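# Flip the toast in the pan with a turner

## Task

Using the steel turner if you like, flip the toast slice so it ends lying flat inside the frying pan with its browned side facing up. Afterwards set the turner down on the table so it touches neither the pan nor the hot plate. Neither hand nor arm, alone or together, may ever contact the toast, the hot plate's heating surface, or any part of the pan other than its plastic handle; any such contact fails at once. The pan and hot plate are not fixed, and the pan must finish level and centred on the hot plate. Either arm may do any of the required steps.

## Robot and tools

Robot: two arms facing each other across a table, left_arm (carrying a left hand) and right_arm (carrying a right hand). Each hand has four fingers and a thumb driven by six motors. Scene frame: origin on the table top midway between the nominal arm bases, z up, table top at z = 0, left_arm's base on the +y side. Image left and right do not match the arm names.

Hand point: a reference point about 0.05 m in front of the palm and 0.15 m out from the wrist flange. Its +z runs along the straight fingers, +y points out of the palm, and +x runs across the palm away from the thumb on the right hand but toward the thumb on the left hand. Straight fingertips sit about 0.06-0.07 m beyond the point along +z and 0.06 m behind it along -y. A wrist bracket on the little-finger side can strike objects, and with the fingers level the wrist may hang up to 0.11 m (palm down) or 0.23 m (palm up) below the point and reach the table first.

Row layout (used by execute_actions and move): one flat list of 28 numbers, each in [-1, 1], always covering both arms. Order: left dx, dy, dz, rx, ry, rz; left little, ring, middle, index, thumb_bend, thumb_turn; left force_limit, speed; then the same 14 for the right arm. dx..rz are offsets, not poses: they are measured from that arm's current Hand target and along that Hand target's own axes. 1.0 equals 0.6 m for dx, dy, dz and 180 degrees for rx, ry, rz, which together form one rotation vector. All zeros for an arm's six pose numbers re-commands its existing Hand target. Finger numbers are absolute targets: +1 open/straight, -1 closed; thumb_turn +1 beside the palm, -1 in front of it. force_limit runs from about 0 N at -1 to 10 N at +1 (15 N for the thumb motors); speed is near zero at -1, full at +0.48 and above. There is no 'no change' value: to keep a hand as it is, resend its last eight commanded numbers (or, before any command, its hand_measured six plus hand_force_limit and hand_speed). For a gentle grip close with speed -0.94 or lower. Turned in front of the palm, the thumb and fingers can hold objects about 0.035-0.065 m thick, or a handle down to about 0.025 m.

execute_actions: actions is a list of actions; each action is up to 15 rows, one row per 1/30 s step, with the last row held to fill 15 steps. Each row inside an action counts from the pose at that action's start, so repeated offsets keep moving the arm. cameras picks images (omit or ["all"] for all, [] for none).

move: target is one 28-number row or a list of up to 15 rows, all offsets counted from the same starting Hand targets, not from each other. speed is in m/s (0.002 to 3.6, default 0.25), one value or one per target. blend, in m, rounds corners in a list. stop_force, in N (3 to 120), ends an arm's path when its wrist sensor feels that much push against its motion; it is unreliable for turning hands, cannot be combined with blocking=false, and should be left out when backing away from a contact. zero (with stop_force) decides whether the sensor is re-zeroed first. Paths are straight, do not avoid obstacles, can overshoot when fast, and should not pass near an arm's own base. The result adds a 'move:' line such as done, off_target, moving, held or fault, plus limits (paced = pose clipped, held = steps withheld).

wait: seconds from 0 to 10, arms hold their last command. stop: brakes a running move. zoom_image: camera (cam_high, cam_low, cam_left_wrist, cam_right_wrist; each 672x504) and region [x0, y0, x1, y1] in pixels, at most 504 by 504. show_instructions: displays reference images. zero_wrist_force: arm = left_arm or right_arm. finished_scene: scene = the number of the scene being ended; irreversible.

Results: end_effector_position in metres, end_effector_quat_wxyz and velocities in the scene frame; Hand target is the last commanded pose after clipping, and the hand point often rests a bit short of it. Orientation commands are clipped to within 32 degrees of the measured orientation per step. Wrist force and torque are in the flange's own axes; a third line shows the peak since last shown. hand_measured, hand_stopped_by (moving, target, force, stalled, fault) and hand_load_n follow the six-motor order; a lost grip shows as load dropping to near 0. Joint torques include the arm's own weight. 'within noise' means the arm is still.

Things to avoid: touching the toast, heating plate or pan body with any arm part; nudging the pan off centre or tilting it; dropping the turner or anything off the table; fast impacts and hard presses. About 150 N of outside force or a joint torque at its limit (wrist joints 25.7 N m) stops an arm for 10 s; a target even slightly past a firm contact can cause this. Arms pressing or gripping each other can end the scene. Holding loads or straining toward unreachable poses heats motors; 85 °C brakes the arm for 30-60 s. Loose objects may occasionally be bumped by outside pushes.

Each tool is called after "Call:" by a JSON object that holds its "method" and its "body".

Reference images:

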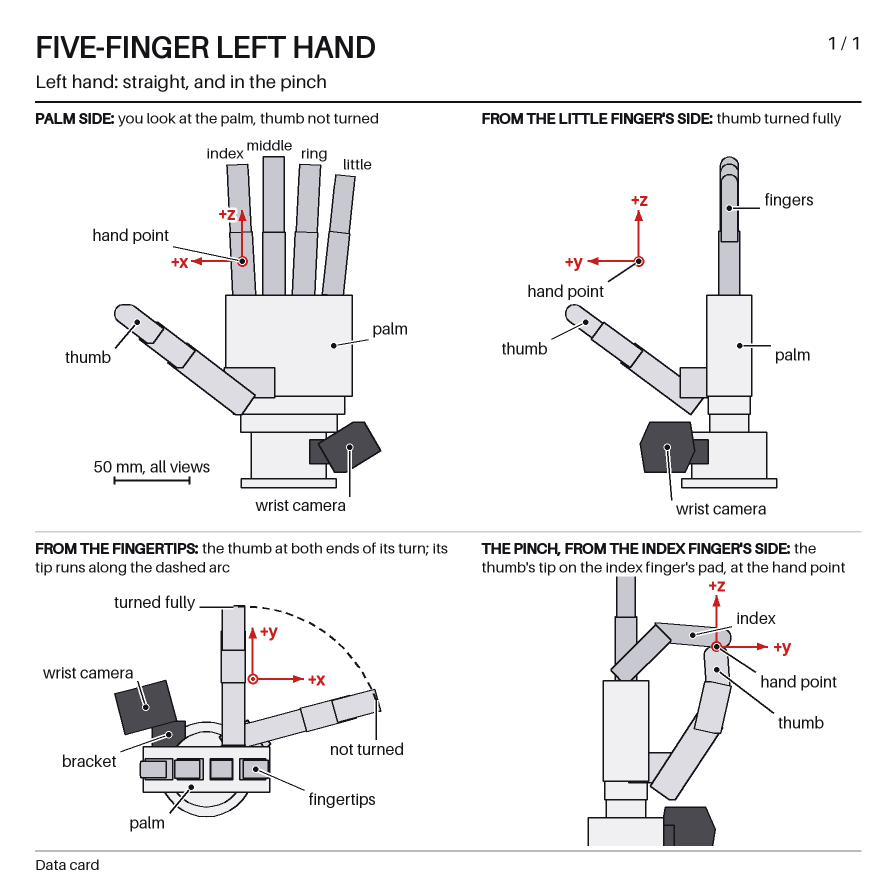

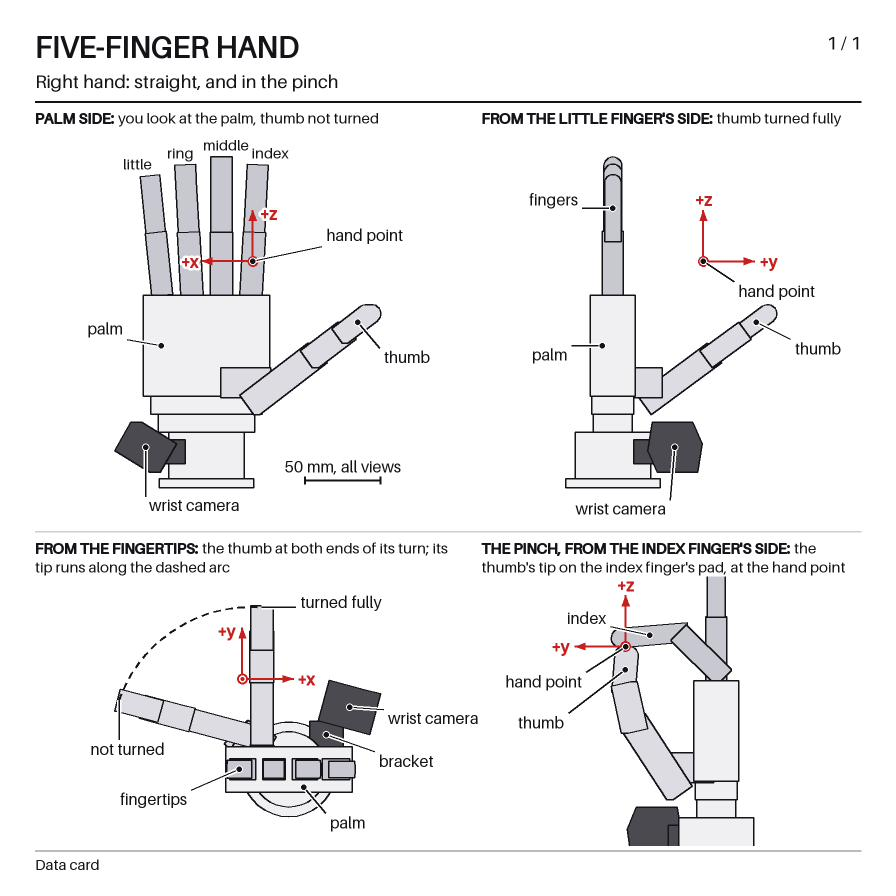

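## Session

Call:
{"method": "execute_actions", "body": {"actions": []}}

Scene clock: 0.00 s.
left_arm: end_effector_position=(+0.1662, +0.1809, +0.1075) hand_measured=(+1.000, +1.000, +1.000, +1.000, +1.000, +1.000) hand_load_n=(+0.0, +0.0, +0.0, +0.0, +0.0, +0.0) hand_stopped_by=(target, target, target, target, target, target) hand_force_limit=0.00 hand_speed=-0.80 end_effector_quat_wxyz=(-0.107, +0.852, -0.512, +0.010) | right_arm: end_effector_position=(+0.1748, -0.4064, +0.3051) hand_measured=(+1.000, +1.000, +1.000, +1.000, +1.000, +1.000) hand_load_n=(+0.0, +0.0, +0.0, +0.0, +0.0, +0.0) hand_stopped_by=(target, target, target, target, target, target) hand_force_limit=0.00 hand_speed=-0.80 end_effector_quat_wxyz=(-0.114, +0.490, +0.820, -0.273)
Joint positions: left_arm=[3.863 -1.943 -1.727 2.043 -1.78 1.759] | right_arm=[-1.356 -1.609 1.859 1.875 1.815 -0.231]
Joint velocities: within noise
Joint torques (N m): no reading
Wrist force (N): no reading
Wrist torque (N m): no reading
Wrist force, peak (N): no reading
Hand target: left_arm +0.1662, +0.1809, +0.1075; -0.107, +0.852, -0.512, +0.010 | right_arm +0.1748, -0.4064, +0.3051; -0.114, +0.490, +0.820, -0.273

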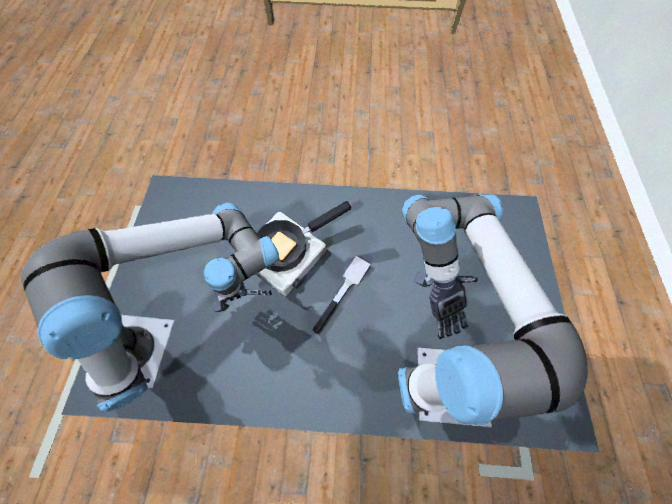

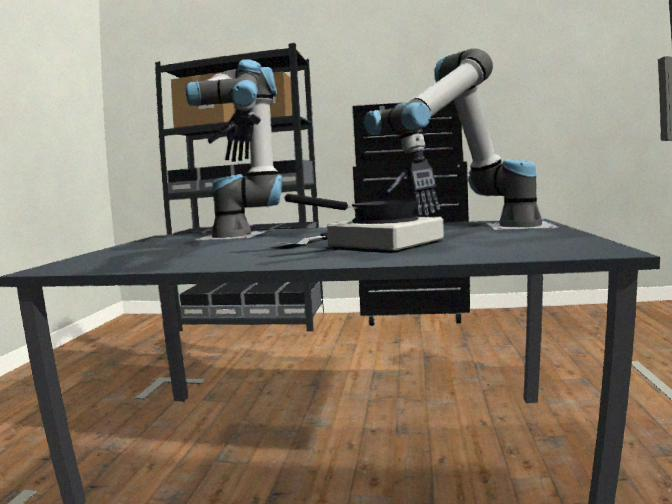

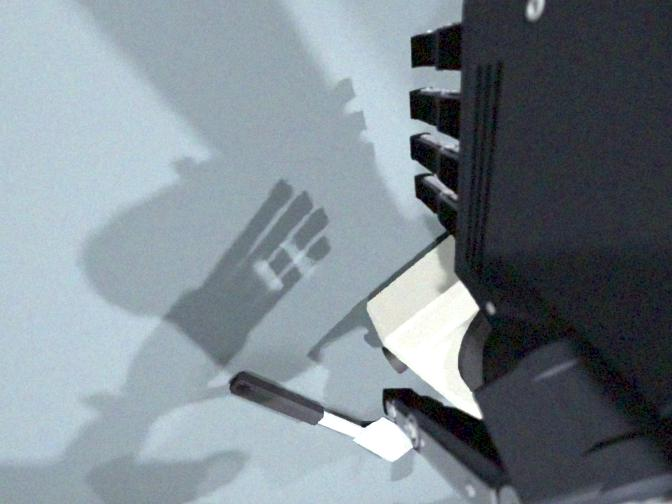

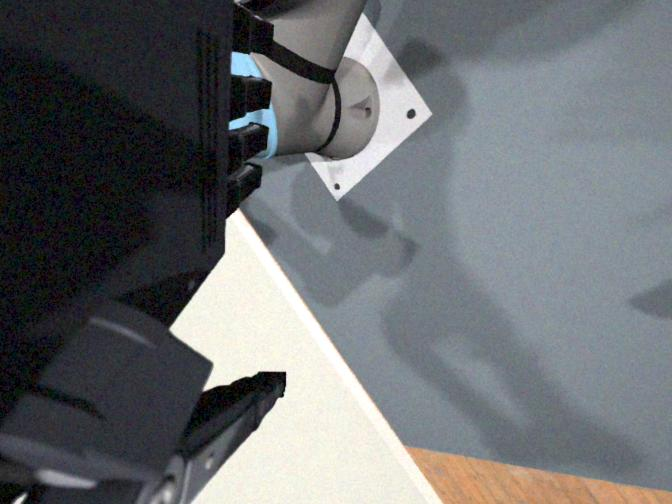

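Call:
{"method": "zoom_image", "body": {"camera": "cam_high", "region": [200, 180, 400, 350]}}

Call:
{"method": "zoom_image", "body": {"camera": "cam_low", "region": [250, 140, 480, 270]}}

Call:
{"method": "zoom_image", "body": {"camera": "cam_high", "region": [50, 170, 554, 504]}}

Scaled by 2.520.

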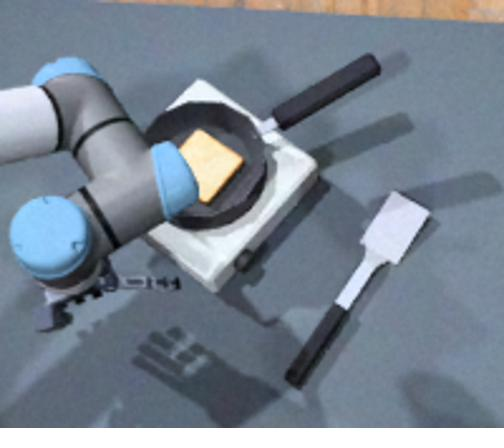

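Scaled by 2.191.

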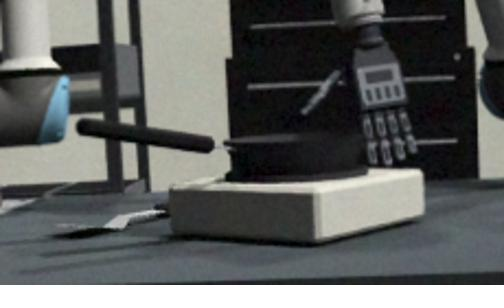

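Scaled by 1.000.

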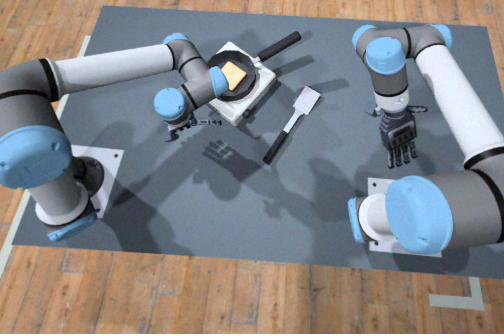

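Call:
{"method": "move", "body": {"target": [-0.0,0.15,-0.4,0,0,0,1,1,1,1,1,1,0,-0.8,0,0,0,0,0,0,1,1,1,1,1,1,0,-0.8]}}

Scene clock: 35.57 s.
left_arm: end_effector_position=(+0.0575, +0.0986, +0.3245) hand_measured=(+1.000, +1.000, +1.000, +1.000, +1.000, +1.000) hand_load_n=(+0.0, +0.0, +0.0, +0.0, +0.0, +0.0) hand_stopped_by=(target, target, target, target, target, target) hand_force_limit=0.00 hand_speed=-0.80 end_effector_quat_wxyz=(-0.107, +0.852, -0.512, +0.010) | right_arm: end_effector_position=(+0.1748, -0.4064, +0.3051) hand_measured=(+1.000, +1.000, +1.000, +1.000, +1.000, +1.000) hand_load_n=(-0.5, +0.0, +0.0, -0.5, +0.0, +0.0) hand_stopped_by=(target, target, target, target, target, target) hand_force_limit=0.00 hand_speed=-0.80 end_effector_quat_wxyz=(-0.114, +0.490, +0.820, -0.273)
Joint positions: left_arm=[3.543 -1.959 -1.142 1.411 -1.751 1.434] | right_arm=[-1.356 -1.609 1.859 1.875 1.815 -0.231]
Joint velocities: within noise
Joint torques (N m): left_arm=[-8.03 24.24 31.73 -4.8 -3.19 -2.93] | right_arm=[1.21 -18.2 -18.07 3.35 0.33 -0.73]
Wrist force (N): left_arm=[0.1 0.1 -0.3] | right_arm=[0.2 0.2 -0.1]
Wrist torque (N m): left_arm=[0.03 -0.02 -0.02] | right_arm=[0.03 -0.02 0.02]
Wrist force, peak (N): left_arm=[-0.2 0.7 -1.3] | right_arm=[0.4 0.0 0.1]
Hand target: left_arm +0.0575, +0.0986, +0.3246; -0.107, +0.852, -0.512, +0.010 | right_arm +0.1748, -0.4064, +0.3051; -0.114, +0.490, +0.820, -0.273
Off the commanded pose: left_arm 0.000 m, 0 deg | right_arm 0.000 m, 0 deg.
move: done

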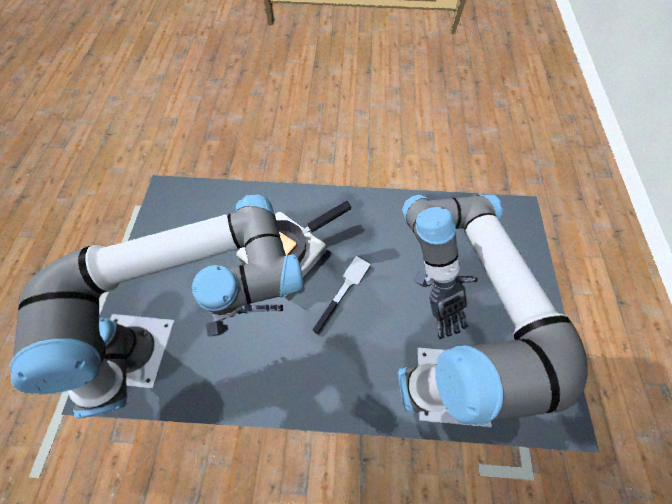

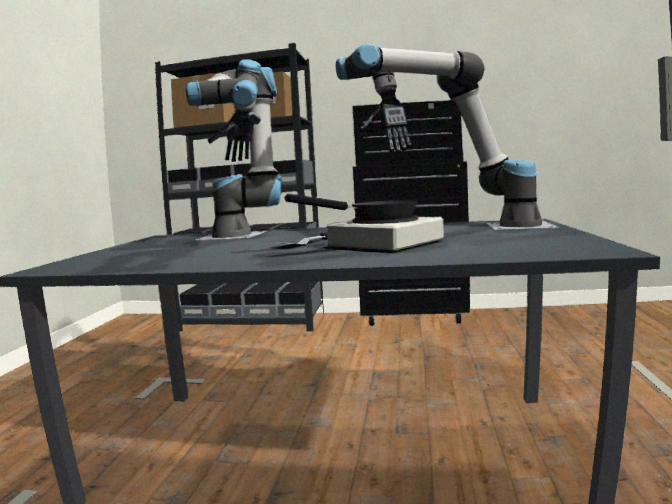

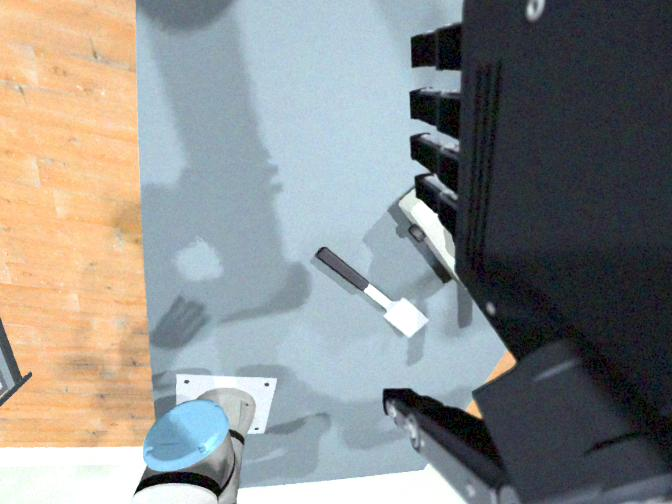

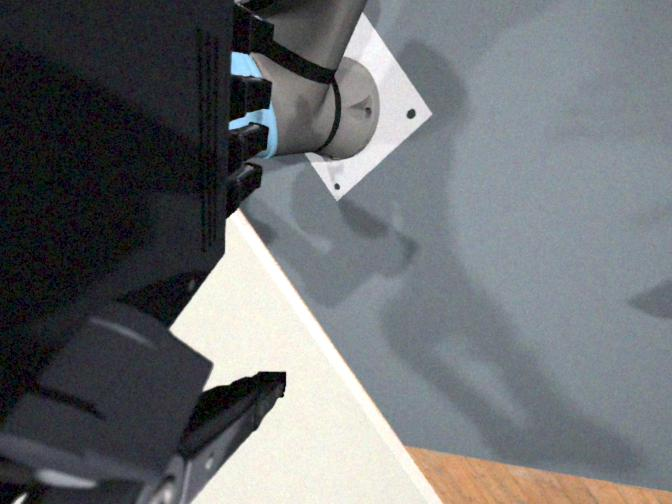

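Call:
{"method": "move", "body": {"target": [0.2597,0.1093,0.073,-0.0679,0.0140,-0.1549,1,1,1,1,1,1,0,-0.8,0,0,0,0,0,0,1,1,1,1,1,1,0,-0.8], "cameras": ["cam_high","cam_low","cam_left_wrist"]}}

Scene clock: 58.03 s.
left_arm: end_effector_position=(+0.0800, -0.0598, +0.2546) hand_measured=(+1.000, +1.000, +1.000, +1.000, +1.000, +1.000) hand_load_n=(+0.0, +0.0, +0.0, +0.0, +0.0, +0.0) hand_stopped_by=(target, target, target, target, target, target) hand_force_limit=0.00 hand_speed=-0.80 end_effector_quat_wxyz=(+0.000, +0.956, -0.292, +0.000) | right_arm: end_effector_position=(+0.1748, -0.4064, +0.3051) hand_measured=(+1.000, +1.000, +1.000, +1.000, +1.000, +1.000) hand_load_n=(+0.0, +0.0, +0.0, +0.0, +0.0, +0.0) hand_stopped_by=(target, target, target, target, target, target) hand_force_limit=0.00 hand_speed=-0.80 end_effector_quat_wxyz=(-0.114, +0.490, +0.820, -0.273)
Joint positions: left_arm=[3.519 -2.257 -0.85 1.535 -1.571 0.932] | right_arm=[-1.356 -1.609 1.859 1.875 1.815 -0.231]
Joint velocities: within noise
Joint torques (N m): left_arm=[-7.33 35.78 31.15 -4.86 2.62 -2.68] | right_arm=[3.31 -20.3 -18.3 3.79 0.15 -1.28]
Wrist force (N): left_arm=[0.3 0.5 -0.3] | right_arm=[0.1 0.0 0.0]
Wrist torque (N m): left_arm=[0.13 -0.06 -0.01] | right_arm=[0.00 -0.03 0.01]
Wrist force, peak (N): left_arm=[1.0 1.2 0.0] | right_arm=[0.4 -0.2 0.1]
Hand target: left_arm +0.0800, -0.0598, +0.2546; +0.000, +0.956, -0.292, +0.000 | right_arm +0.1748, -0.4064, +0.3051; -0.114, +0.490, +0.820, -0.273
Off the commanded pose: left_arm 0.000 m, 0 deg | right_arm 0.000 m, 0 deg.
move: done
Images, in order (width x height): cam_high 672x504, cam_low 672x504, cam_left_wrist 672x504.

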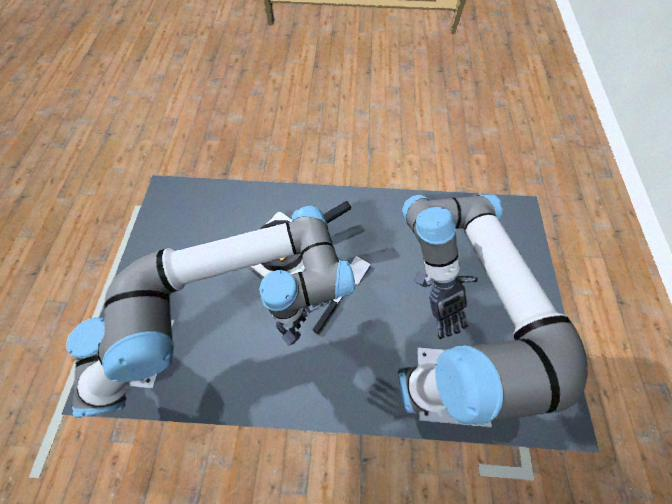

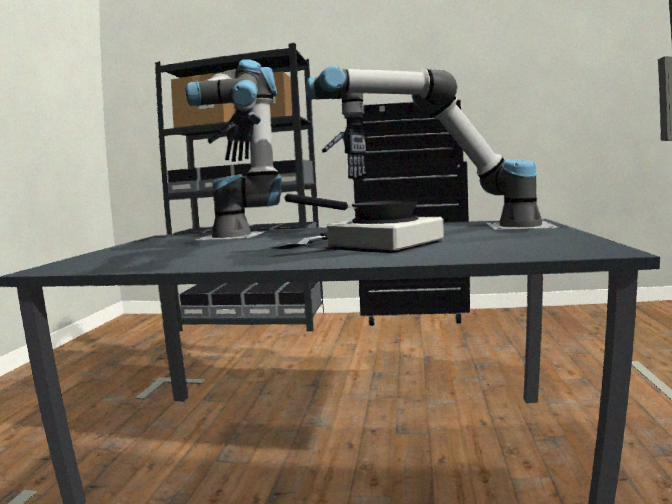

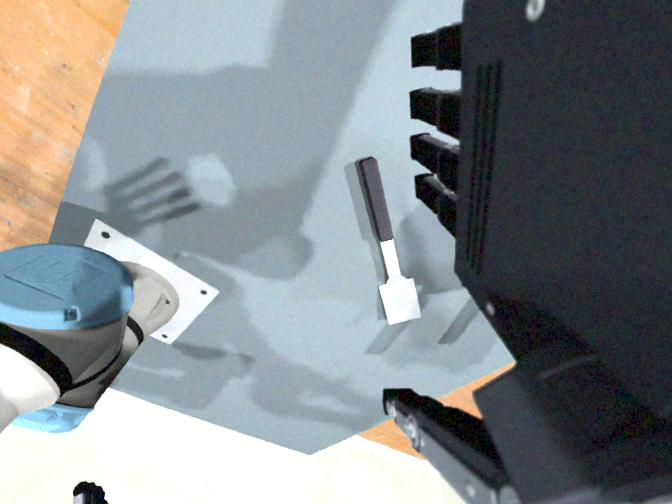

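Call:
{"method": "move", "body": {"target": [0.1,0,0,0,0,0,1,1,1,1,1,1,0,-0.8,0,0,0,0,0,0,1,1,1,1,1,1,0,-0.8], "cameras": ["cam_left_wrist"]}}

Call:
{"method": "move", "body": {"target": [0,0,0.15,0,0,0,1,1,1,1,1,1,0,-0.8,0,0,0,0,0,0,1,1,1,1,1,1,0,-0.8], "cameras": ["cam_left_wrist","cam_high"]}}

Scene clock: 62.10 s.
left_arm: end_effector_position=(+0.1297, -0.0933, +0.2545) hand_measured=(+1.000, +1.000, +1.000, +1.000, +1.000, +1.000) hand_load_n=(+0.0, +0.0, +0.0, +0.0, +0.0, +0.0) hand_stopped_by=(target, target, target, target, target, target) hand_force_limit=0.00 hand_speed=-0.80 end_effector_quat_wxyz=(+0.000, +0.956, -0.292, +0.000) | right_arm: end_effector_position=(+0.1748, -0.4064, +0.3051) hand_measured=(+1.000, +1.000, +1.000, +1.000, +1.000, +1.000) hand_load_n=(+0.0, +0.0, +0.0, +0.0, +0.0, +0.0) hand_stopped_by=(target, target, target, target, target, target) hand_force_limit=0.00 hand_speed=-0.80 end_effector_quat_wxyz=(-0.114, +0.490, +0.820, -0.273)
Joint positions: left_arm=[3.578 -2.404 -0.593 1.425 -1.571 0.991] | right_arm=[-1.356 -1.609 1.859 1.875 1.815 -0.231]
Joint velocities: within noise
Joint torques (N m): left_arm=[9.15 36.92 29.37 -5.15 -2.98 2.34] | right_arm=[4.91 -22.03 -17.98 4.12 0.13 -1.65]
Wrist force (N): left_arm=[0.7 0.6 -0.2] | right_arm=[0.1 0.0 -0.1]
Wrist torque (N m): left_arm=[0.14 -0.10 -0.01] | right_arm=[0.00 -0.01 0.01]
Wrist force, peak (N): left_arm=[1.3 0.3 0.1] | right_arm=[0.2 0.4 0.1]
Hand target: left_arm +0.1298, -0.0934, +0.2545; +0.000, +0.956, -0.292, +0.000 | right_arm +0.1748, -0.4064, +0.3051; -0.114, +0.490, +0.820, -0.273
Off the commanded pose: left_arm 0.000 m, 0 deg | right_arm 0.000 m, 0 deg.
move: done
Images, in order (width x height): cam_left_wrist 672x504.

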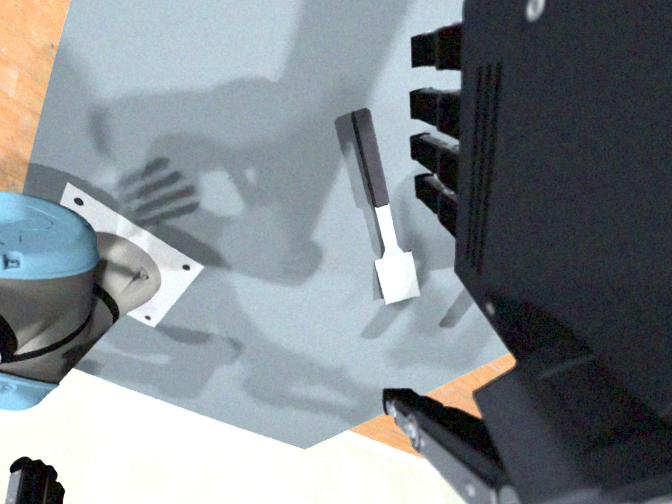

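Scene clock: 63.13 s.
left_arm: end_effector_position=(+0.1297, -0.0933, +0.1646) hand_measured=(+1.000, +1.000, +1.000, +1.000, +1.000, +1.000) hand_load_n=(+0.0, +0.0, +0.0, +0.0, +0.0, +0.0) hand_stopped_by=(target, target, target, target, target, target) hand_force_limit=0.00 hand_speed=-0.80 end_effector_quat_wxyz=(+0.000, +0.956, -0.292, +0.000) | right_arm: end_effector_position=(+0.1748, -0.4064, +0.3051) hand_measured=(+1.000, +1.000, +1.000, +1.000, +1.000, +1.000) hand_load_n=(+0.0, +0.0, +0.0, +0.0, +0.0, +0.0) hand_stopped_by=(target, target, target, target, target, target) hand_force_limit=0.00 hand_speed=-0.80 end_effector_quat_wxyz=(-0.114, +0.490, +0.820, -0.273)
Joint positions: left_arm=[3.578 -2.396 -0.838 1.662 -1.571 0.991] | right_arm=[-1.356 -1.609 1.859 1.875 1.815 -0.231]
Joint velocities: within noise
Joint torques (N m): left_arm=[10.28 37.42 7.09 0.18 2.75 -1.86] | right_arm=[5.72 -22.2 -17.79 4.31 0.04 -1.77]
Wrist force (N): left_arm=[0.4 0.6 -0.2] | right_arm=[0.1 0.1 0.0]
Wrist torque (N m): left_arm=[0.12 -0.06 -0.02] | right_arm=[0.01 -0.01 0.00]
Wrist force, peak (N): left_arm=[0.2 0.5 -1.3] | right_arm=[0.5 0.1 0.0]
Hand target: left_arm +0.1297, -0.0933, +0.1645; +0.000, +0.956, -0.292, +0.000 | right_arm +0.1748, -0.4064, +0.3051; -0.114, +0.490, +0.820, -0.273
Off the commanded pose: left_arm 0.000 m, 0 deg | right_arm 0.000 m, 0 deg.
move: done
Images, in order (width x height): cam_high 672x504, cam_left_wrist 672x504.

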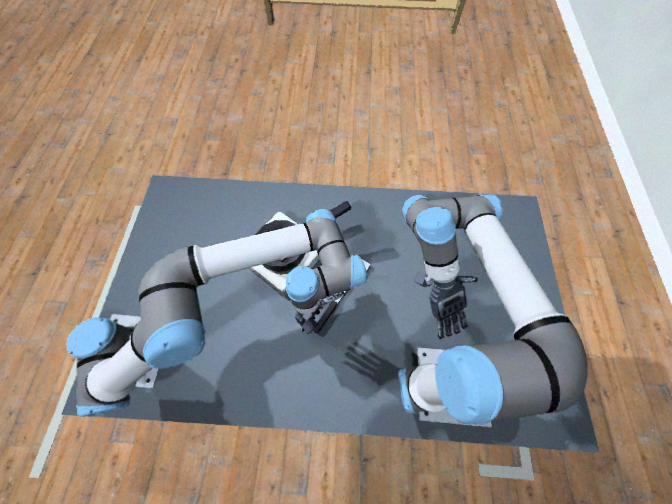

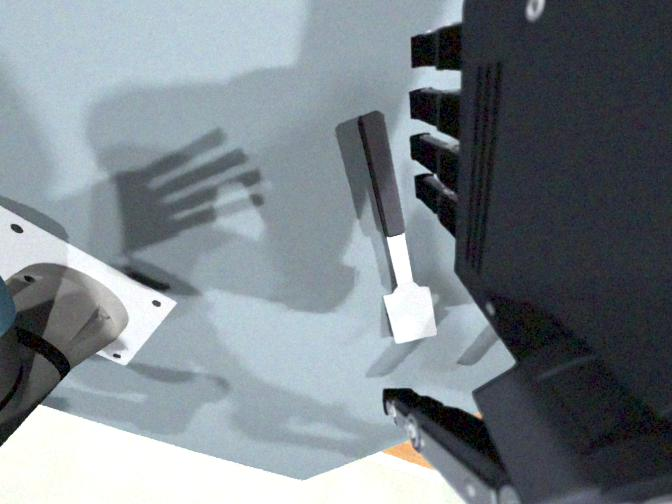

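Call:
{"method": "zoom_image", "body": {"camera": "cam_left_wrist", "region": [300, 80, 500, 380]}}

Call:
{"method": "zoom_image", "body": {"camera": "cam_low", "region": [200, 180, 400, 270]}}

Scaled by 1.680.

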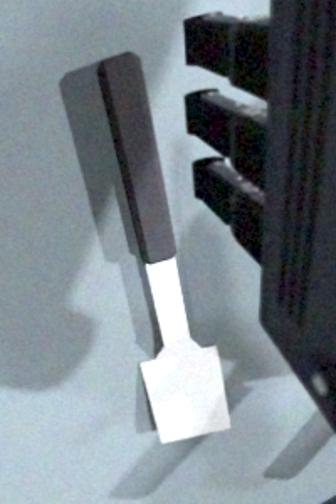

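This scene's latest camera images include none from cam_low. They are from: cam_high, cam_left_wrist. cam_low's image comes with the result of a call that names it in "cameras".

Call:
{"method": "wait", "body": {"seconds": 0}}

Call:
{"method": "zoom_image", "body": {"camera": "cam_low", "region": [250, 190, 350, 260]}}

Call:
{"method": "zoom_image", "body": {"camera": "cam_high", "region": [290, 250, 390, 340]}}

Scene clock: 86.33 s.
left_arm: end_effector_position=(+0.1297, -0.0933, +0.1645) hand_measured=(+1.000, +1.000, +1.000, +1.000, +1.000, +1.000) hand_load_n=(+0.0, +0.0, +0.0, +0.0, -0.5, +0.5) hand_stopped_by=(target, target, target, target, target, target) hand_force_limit=0.00 hand_speed=-0.80 end_effector_quat_wxyz=(+0.000, +0.956, -0.292, +0.000) | right_arm: end_effector_position=(+0.1748, -0.4064, +0.3051) hand_measured=(+1.000, +1.000, +1.000, +1.000, +1.000, +1.000) hand_load_n=(+0.0, +0.0, +0.0, +0.0, +0.0, +0.0) hand_stopped_by=(target, target, target, target, target, target) hand_force_limit=0.00 hand_speed=-0.80 end_effector_quat_wxyz=(-0.114, +0.490, +0.820, -0.273)
Joint positions: left_arm=[3.578 -2.396 -0.838 1.662 -1.571 0.991] | right_arm=[-1.356 -1.609 1.859 1.875 1.815 -0.231]
Joint velocities: within noise
Joint torques (N m): left_arm=[9 36.98 7.95 0 2.75 0.37] | right_arm=[6.81 -23.27 -18.75 4.33 -0.03 -2.06]
Wrist force (N): left_arm=[0.1 0.8 -0.3] | right_arm=[0.1 0.0 -0.2]
Wrist torque (N m): left_arm=[0.16 -0.02 -0.04] | right_arm=[0.01 0.00 0.01]
Wrist force, peak (N): left_arm=[0.7 0.8 -0.4] | right_arm=[0.2 0.4 0.1]
Hand target: left_arm +0.1297, -0.0933, +0.1645; +0.000, +0.956, -0.292, +0.000 | right_arm +0.1748, -0.4064, +0.3051; -0.114, +0.490, +0.820, -0.273
Off the commanded pose: left_arm 0.000 m, 0 deg | right_arm 0.000 m, 0 deg.

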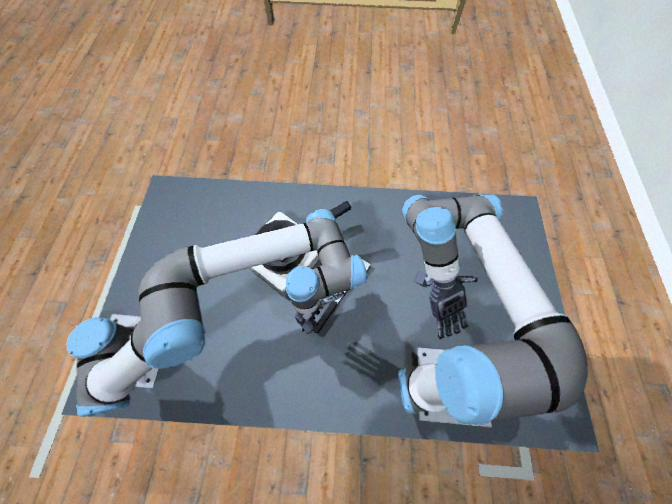

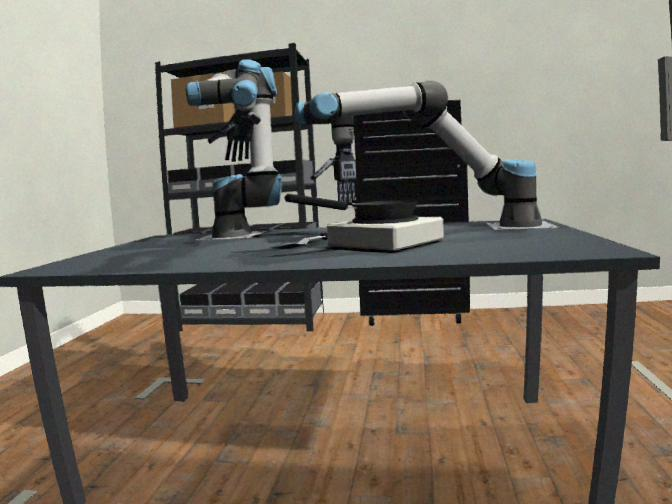

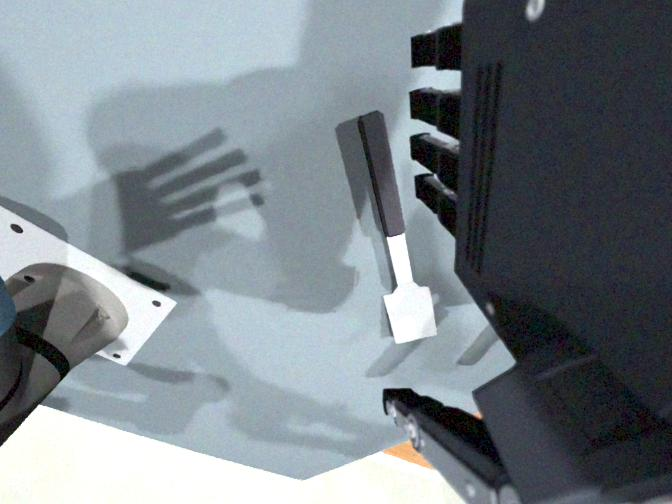

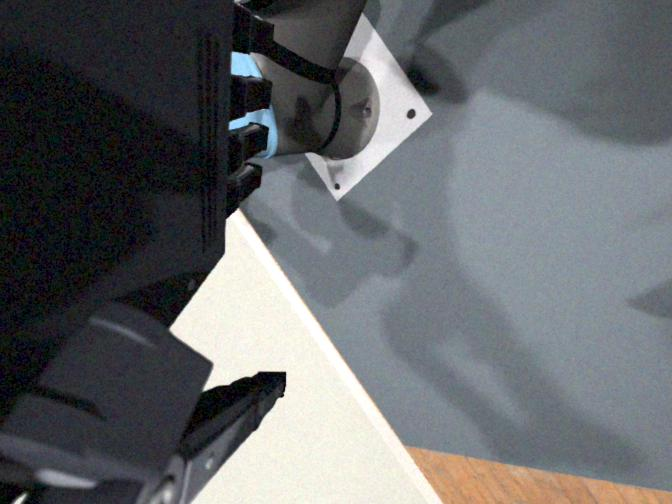

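Scaled by 5.040.

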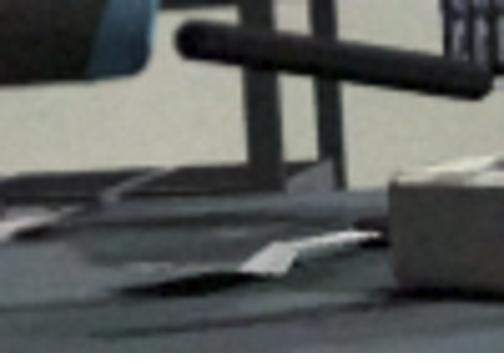

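Scaled by 5.040.

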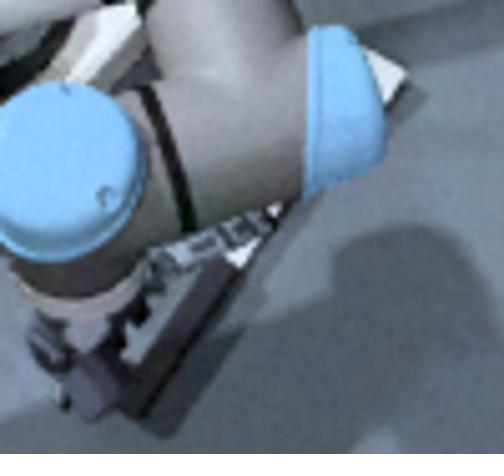

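Call:
{"method": "move", "body": {"target": [0,0,0,0,0,0,1,1,1,1,1,1,0,-0.8,0.0397,0.166,0.136,-0.2672,0.5475,-0.0212,1,1,1,1,1,1,0,-0.8]}}

Scene clock: 104.83 s.
left_arm: end_effector_position=(+0.1297, -0.0933, +0.1645) hand_measured=(+1.000, +1.000, +1.000, +1.000, +1.000, +1.000) hand_load_n=(+0.0, +0.0, +0.0, +0.0, +0.0, +0.0) hand_stopped_by=(target, target, target, target, target, target) hand_force_limit=0.00 hand_speed=-0.80 end_effector_quat_wxyz=(+0.000, +0.956, -0.292, +0.000) | right_arm: end_effector_position=(+0.1835, -0.3959, +0.2639) hand_measured=(+1.000, +1.000, +1.000, +1.000, +1.000, +1.000) hand_load_n=(+0.0, +0.0, +0.0, +0.0, +0.0, +0.0) hand_stopped_by=(target, target, target, target, target, target) hand_force_limit=0.00 hand_speed=-0.80 end_effector_quat_wxyz=(-0.273, +0.550, +0.789, -0.010)
Joint positions: left_arm=[3.578 -2.396 -0.838 1.662 -1.571 0.991] | right_arm=[-1.944 -1.728 2.054 1.792 1.478 -0.775]
Joint velocities: within noise
Joint torques (N m): left_arm=[9.27 39.77 8.76 -0.18 2.38 2.29] | right_arm=[8.95 3.18 -31.93 4.54 1.87 2]
Wrist force (N): left_arm=[0.4 0.8 0.0] | right_arm=[0.2 -0.5 0.0]
Wrist torque (N m): left_arm=[0.15 -0.04 -0.03] | right_arm=[-0.10 -0.02 0.05]
Wrist force, peak (N): left_arm=[0.5 1.0 -0.3] | right_arm=[-1.8 -0.7 -0.2]
Hand target: left_arm +0.1297, -0.0933, +0.1645; +0.000, +0.956, -0.292, +0.000 | right_arm +0.1835, -0.3959, +0.2639; -0.273, +0.550, +0.789, -0.010 (not the last commanded pose)
Off the commanded pose: left_arm 0.000 m, 0 deg | right_arm 0.088 m, 74 deg.
move: held (right_arm; a check stopped the path); limits=held
pose unreachable (right arm): on one or more control steps of this call, first in action 0 (counted from 0), this arm could not follow its commanded pose, so it was not sent that pose on those steps. It may still have moved: this result reports where it is.
cause: moving toward the commanded pose would bring two parts of the arm too close to each other (joints 3 (elbow) to 6 (wrist 3) lie between them).

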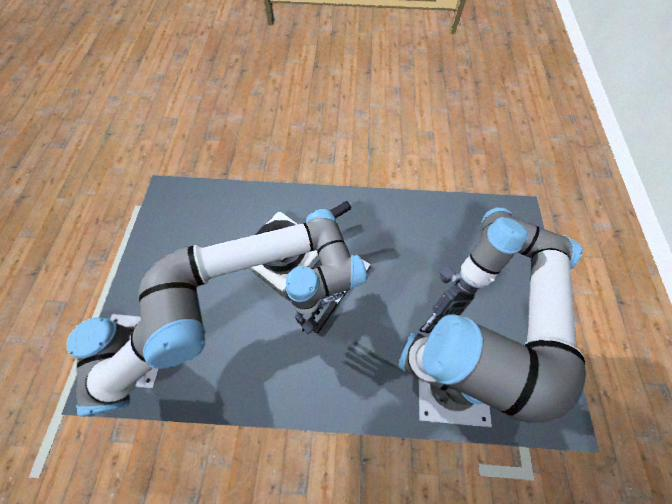

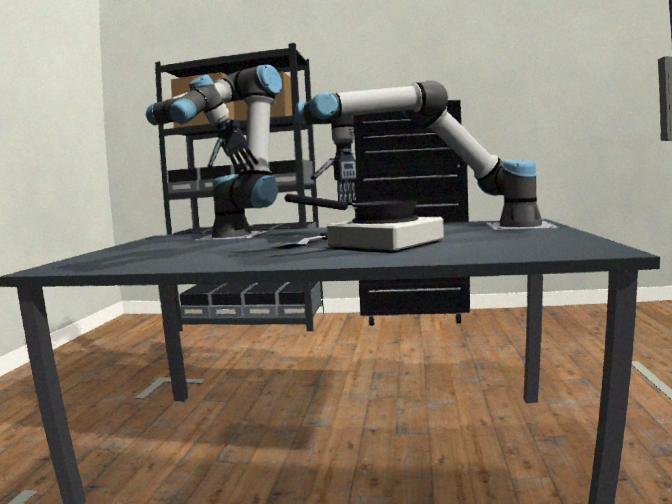

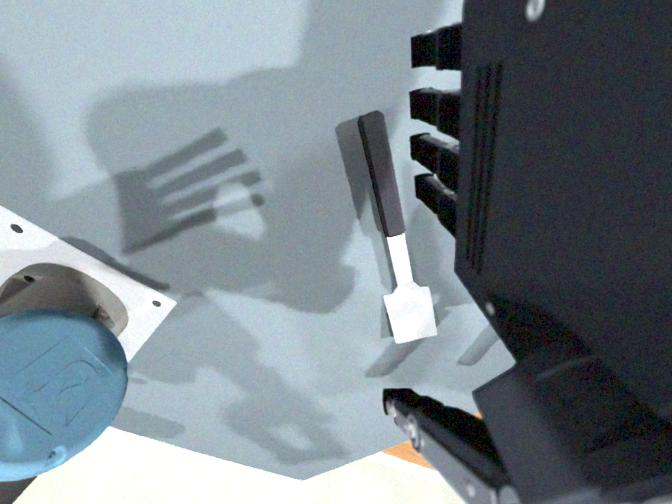

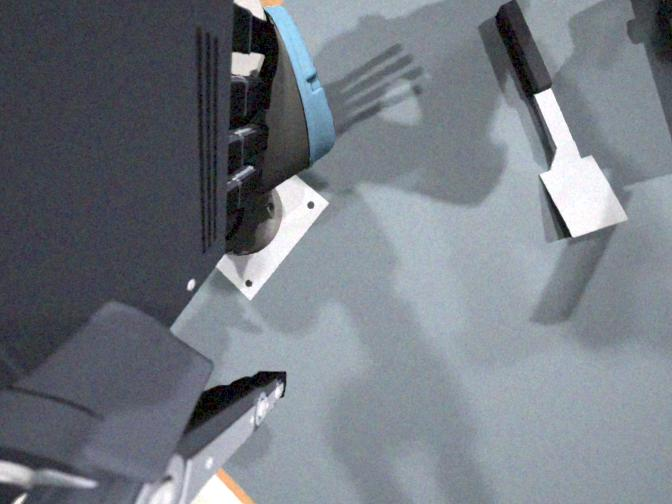

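Call:
{"method": "zoom_image", "body": {"camera": "cam_left_wrist", "region": [330, 95, 450, 215]}}

Call:
{"method": "zoom_image", "body": {"camera": "cam_left_wrist", "region": [340, 225, 460, 345]}}

Call:
{"method": "move", "body": {"target": [0,0,-0.15,0,0,0,1,1,1,1,1,1,0,-0.8,0,0,0,0,0,0,1,1,1,1,1,1,0,-0.8], "cameras": ["cam_left_wrist"]}}

Call:
{"method": "zoom_image", "body": {"camera": "cam_left_wrist", "region": [330, 95, 450, 215]}}

Call:
{"method": "zoom_image", "body": {"camera": "cam_left_wrist", "region": [340, 195, 460, 315]}}

Call:
{"method": "move", "body": {"target": [0,0.15,0,0,0,0,1,1,1,1,1,1,0,-0.8,0,0,0,0,0,0,1,1,1,1,1,1,0,-0.8], "cameras": ["cam_left_wrist"]}}

Call:
{"method": "move", "body": {"target": [-0.15,-0.15,0,0,0,0,1,1,1,1,1,1,0,-0.8,0,0,0,0,0,0,1,1,1,1,1,1,0,-0.8], "cameras": ["cam_left_wrist"]}}

Call:
{"method": "zoom_image", "body": {"camera": "cam_left_wrist", "region": [330, 150, 450, 270]}}

Call:
{"method": "zoom_image", "body": {"camera": "cam_left_wrist", "region": [340, 230, 460, 350]}}

Scaled by 4.200.

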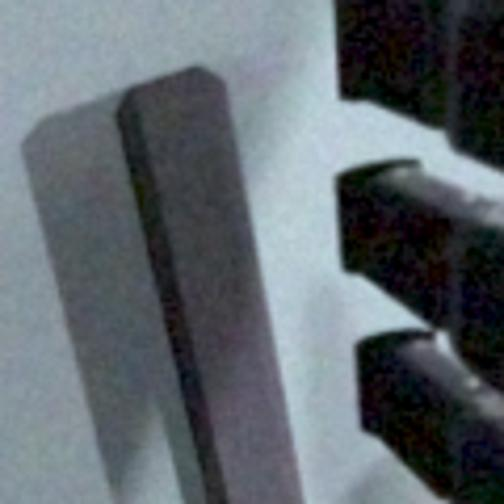

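Scaled by 4.200.

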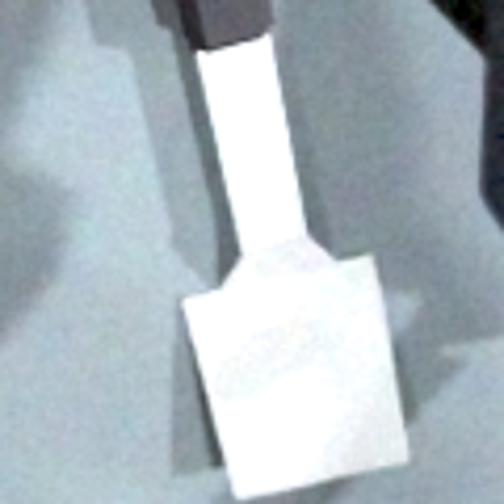

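Scene clock: 128.13 s.
left_arm: end_effector_position=(+0.1298, -0.0934, +0.2545) hand_measured=(+1.000, +1.000, +1.000, +1.000, +1.000, +1.000) hand_load_n=(+0.0, +0.0, +0.0, +0.0, +0.0, +0.0) hand_stopped_by=(target, target, target, target, target, target) hand_force_limit=0.00 hand_speed=-0.80 end_effector_quat_wxyz=(+0.000, +0.956, -0.292, +0.000) | right_arm: end_effector_position=(+0.1835, -0.3959, +0.2639) hand_measured=(+1.000, +1.000, +1.000, +1.000, +1.000, +1.000) hand_load_n=(+0.0, +0.0, +0.0, +0.0, +0.0, +0.0) hand_stopped_by=(target, target, target, target, target, target) hand_force_limit=0.00 hand_speed=-0.80 end_effector_quat_wxyz=(-0.273, +0.550, +0.789, -0.010)
Joint positions: left_arm=[3.578 -2.404 -0.593 1.425 -1.571 0.991] | right_arm=[-1.944 -1.728 2.054 1.792 1.478 -0.774]
Joint velocities: within noise
Joint torques (N m): left_arm=[-7.04 38.15 30.45 -4.77 -2.83 -1.75] | right_arm=[10.22 3.06 -28.5 3.98 1.66 2.27]
Wrist force (N): left_arm=[0.6 0.4 0.2] | right_arm=[-0.1 -0.7 0.0]
Wrist torque (N m): left_arm=[0.08 -0.07 0.00] | right_arm=[-0.12 0.02 0.03]
Wrist force, peak (N): left_arm=[0.0 0.9 0.8] | right_arm=[-0.1 -0.9 0.0]
Hand target: left_arm +0.1298, -0.0934, +0.2545; +0.000, +0.956, -0.292, +0.000 | right_arm +0.1835, -0.3959, +0.2639; -0.273, +0.550, +0.789, -0.010
Off the commanded pose: left_arm 0.000 m, 0 deg | right_arm 0.000 m, 0 deg.
move: done
Images, in order (width x height): cam_left_wrist 672x504.

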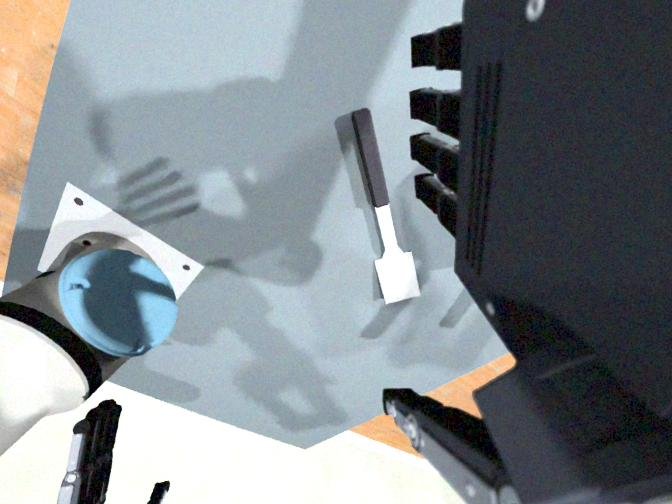

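Scaled by 4.200.

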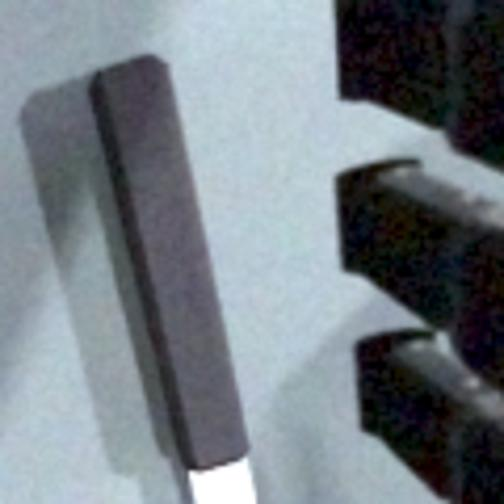

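Scaled by 4.200.

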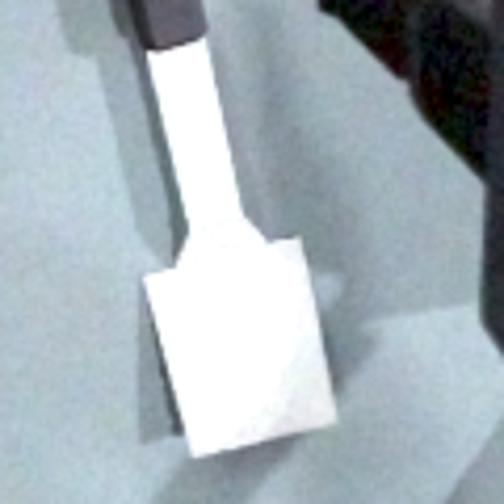

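Scene clock: 129.30 s.
left_arm: end_effector_position=(+0.0793, -0.1665, +0.2538) hand_measured=(+1.000, +1.000, +1.000, +1.000, +1.000, +1.000) hand_load_n=(+0.0, +0.0, +0.0, +0.0, +0.0, +0.0) hand_stopped_by=(target, target, target, target, target, target) hand_force_limit=0.00 hand_speed=-0.80 end_effector_quat_wxyz=(+0.052, +0.956, -0.289, +0.018) | right_arm: end_effector_position=(+0.1835, -0.3959, +0.2639) hand_measured=(+1.000, +1.000, +1.000, +1.000, +1.000, +1.000) hand_load_n=(+0.0, +0.0, +0.0, +0.0, +0.0, +0.0) hand_stopped_by=(target, target, target, target, target, target) hand_force_limit=0.00 hand_speed=-0.80 end_effector_quat_wxyz=(-0.273, +0.550, +0.789, -0.010)
Joint positions: left_arm=[3.475 -2.691 -0.035 1.262 -1.542 0.88] | right_arm=[-1.944 -1.728 2.054 1.792 1.478 -0.774]
Joint velocities: within noise
Joint torques (N m): left_arm=[-7.83 44.16 30.52 0.3 2.73 -2.68] | right_arm=[10.38 2.78 -30.34 3.97 1.63 2.26]
Wrist force (N): left_arm=[0.9 0.3 -0.2] | right_arm=[-0.1 -0.4 -0.1]
Wrist torque (N m): left_arm=[0.07 -0.17 0.02] | right_arm=[-0.08 0.03 0.03]
Wrist force, peak (N): left_arm=[0.4 1.3 0.7] | right_arm=[0.0 -0.8 0.1]
Hand target: left_arm +0.0794, -0.1680, +0.2545; +0.000, +0.956, -0.292, +0.000 | right_arm +0.1835, -0.3959, +0.2639; -0.273, +0.550, +0.789, -0.010
Off the commanded pose: left_arm 0.002 m, 6 deg | right_arm 0.000 m, 0 deg.
elbow stopped short (left arm): the move would have taken joint 3 (elbow) straighter than the controller allows.
move: off_target (left_arm)
Images, in order (width x height): cam_left_wrist 672x504.

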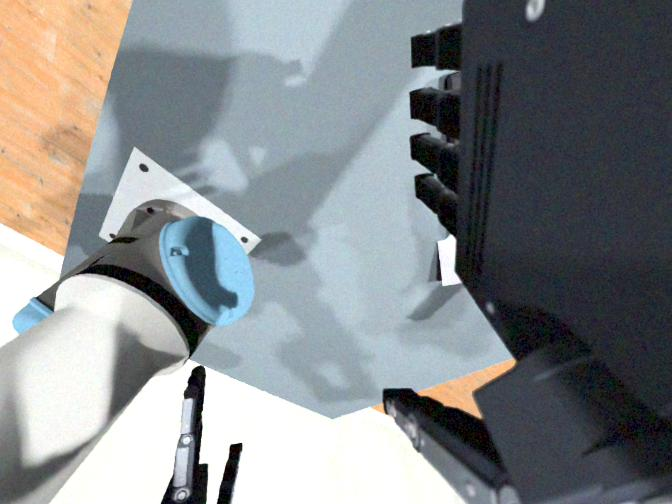

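Scene clock: 130.80 s.
left_arm: end_effector_position=(+0.0552, -0.0430, +0.2546) hand_measured=(+1.000, +1.000, +1.000, +1.000, +1.000, +1.000) hand_load_n=(+0.0, +0.5, +0.0, +0.0, +0.0, +0.0) hand_stopped_by=(target, target, target, target, target, target) hand_force_limit=0.00 hand_speed=-0.80 end_effector_quat_wxyz=(+0.000, +0.956, -0.292, +0.000) | right_arm: end_effector_position=(+0.1835, -0.3959, +0.2639) hand_measured=(+1.000, +1.000, +1.000, +1.000, +1.000, +1.000) hand_load_n=(+0.0, +0.0, +0.0, +0.0, +0.0, +0.0) hand_stopped_by=(target, target, target, target, target, target) hand_force_limit=0.00 hand_speed=-0.80 end_effector_quat_wxyz=(-0.273, +0.550, +0.789, -0.010)
Joint positions: left_arm=[3.486 -2.199 -0.946 1.574 -1.571 0.899] | right_arm=[-1.944 -1.728 2.053 1.792 1.478 -0.774]
Joint velocities: within noise
Joint torques (N m): left_arm=[9.01 48.41 6.17 0.13 2.66 2.5] | right_arm=[9.63 2.67 -30.12 3.63 1.38 2.35]
Wrist force (N): left_arm=[0.6 0.4 -0.2] | right_arm=[-0.2 -0.6 0.1]
Wrist torque (N m): left_arm=[0.09 -0.09 0.01] | right_arm=[-0.11 0.04 0.03]
Wrist force, peak (N): left_arm=[0.8 0.9 0.9] | right_arm=[0.0 -0.9 0.0]
Hand target: left_arm +0.0552, -0.0430, +0.2546; +0.000, +0.956, -0.292, +0.000 | right_arm +0.1835, -0.3959, +0.2639; -0.273, +0.550, +0.789, -0.010
Off the commanded pose: left_arm 0.000 m, 0 deg | right_arm 0.000 m, 0 deg.
move: done
Images, in order (width x height): cam_left_wrist 672x504.

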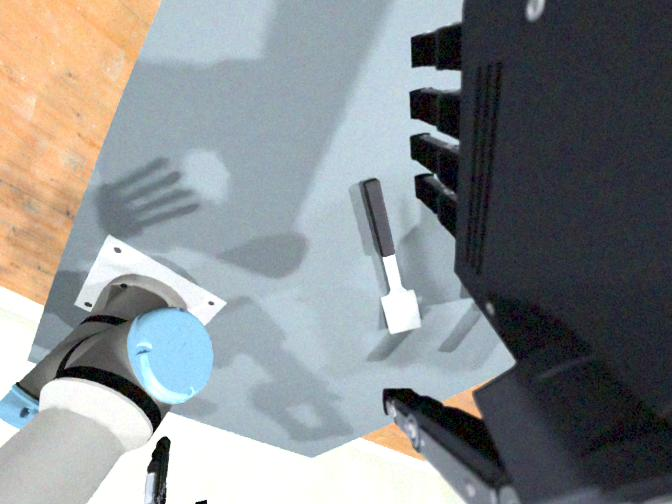

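Scaled by 4.200.

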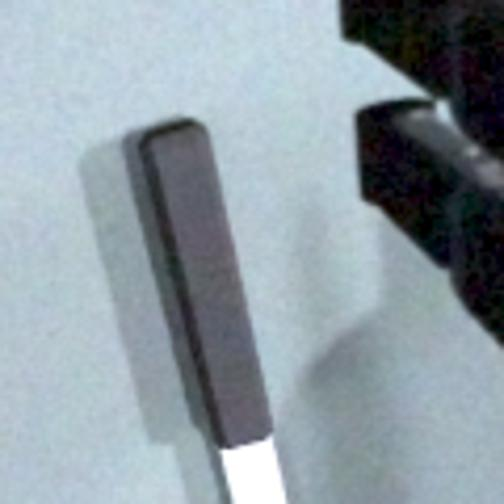

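Scaled by 4.200.

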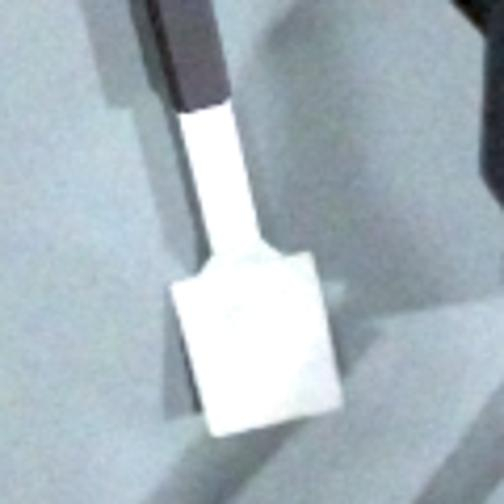

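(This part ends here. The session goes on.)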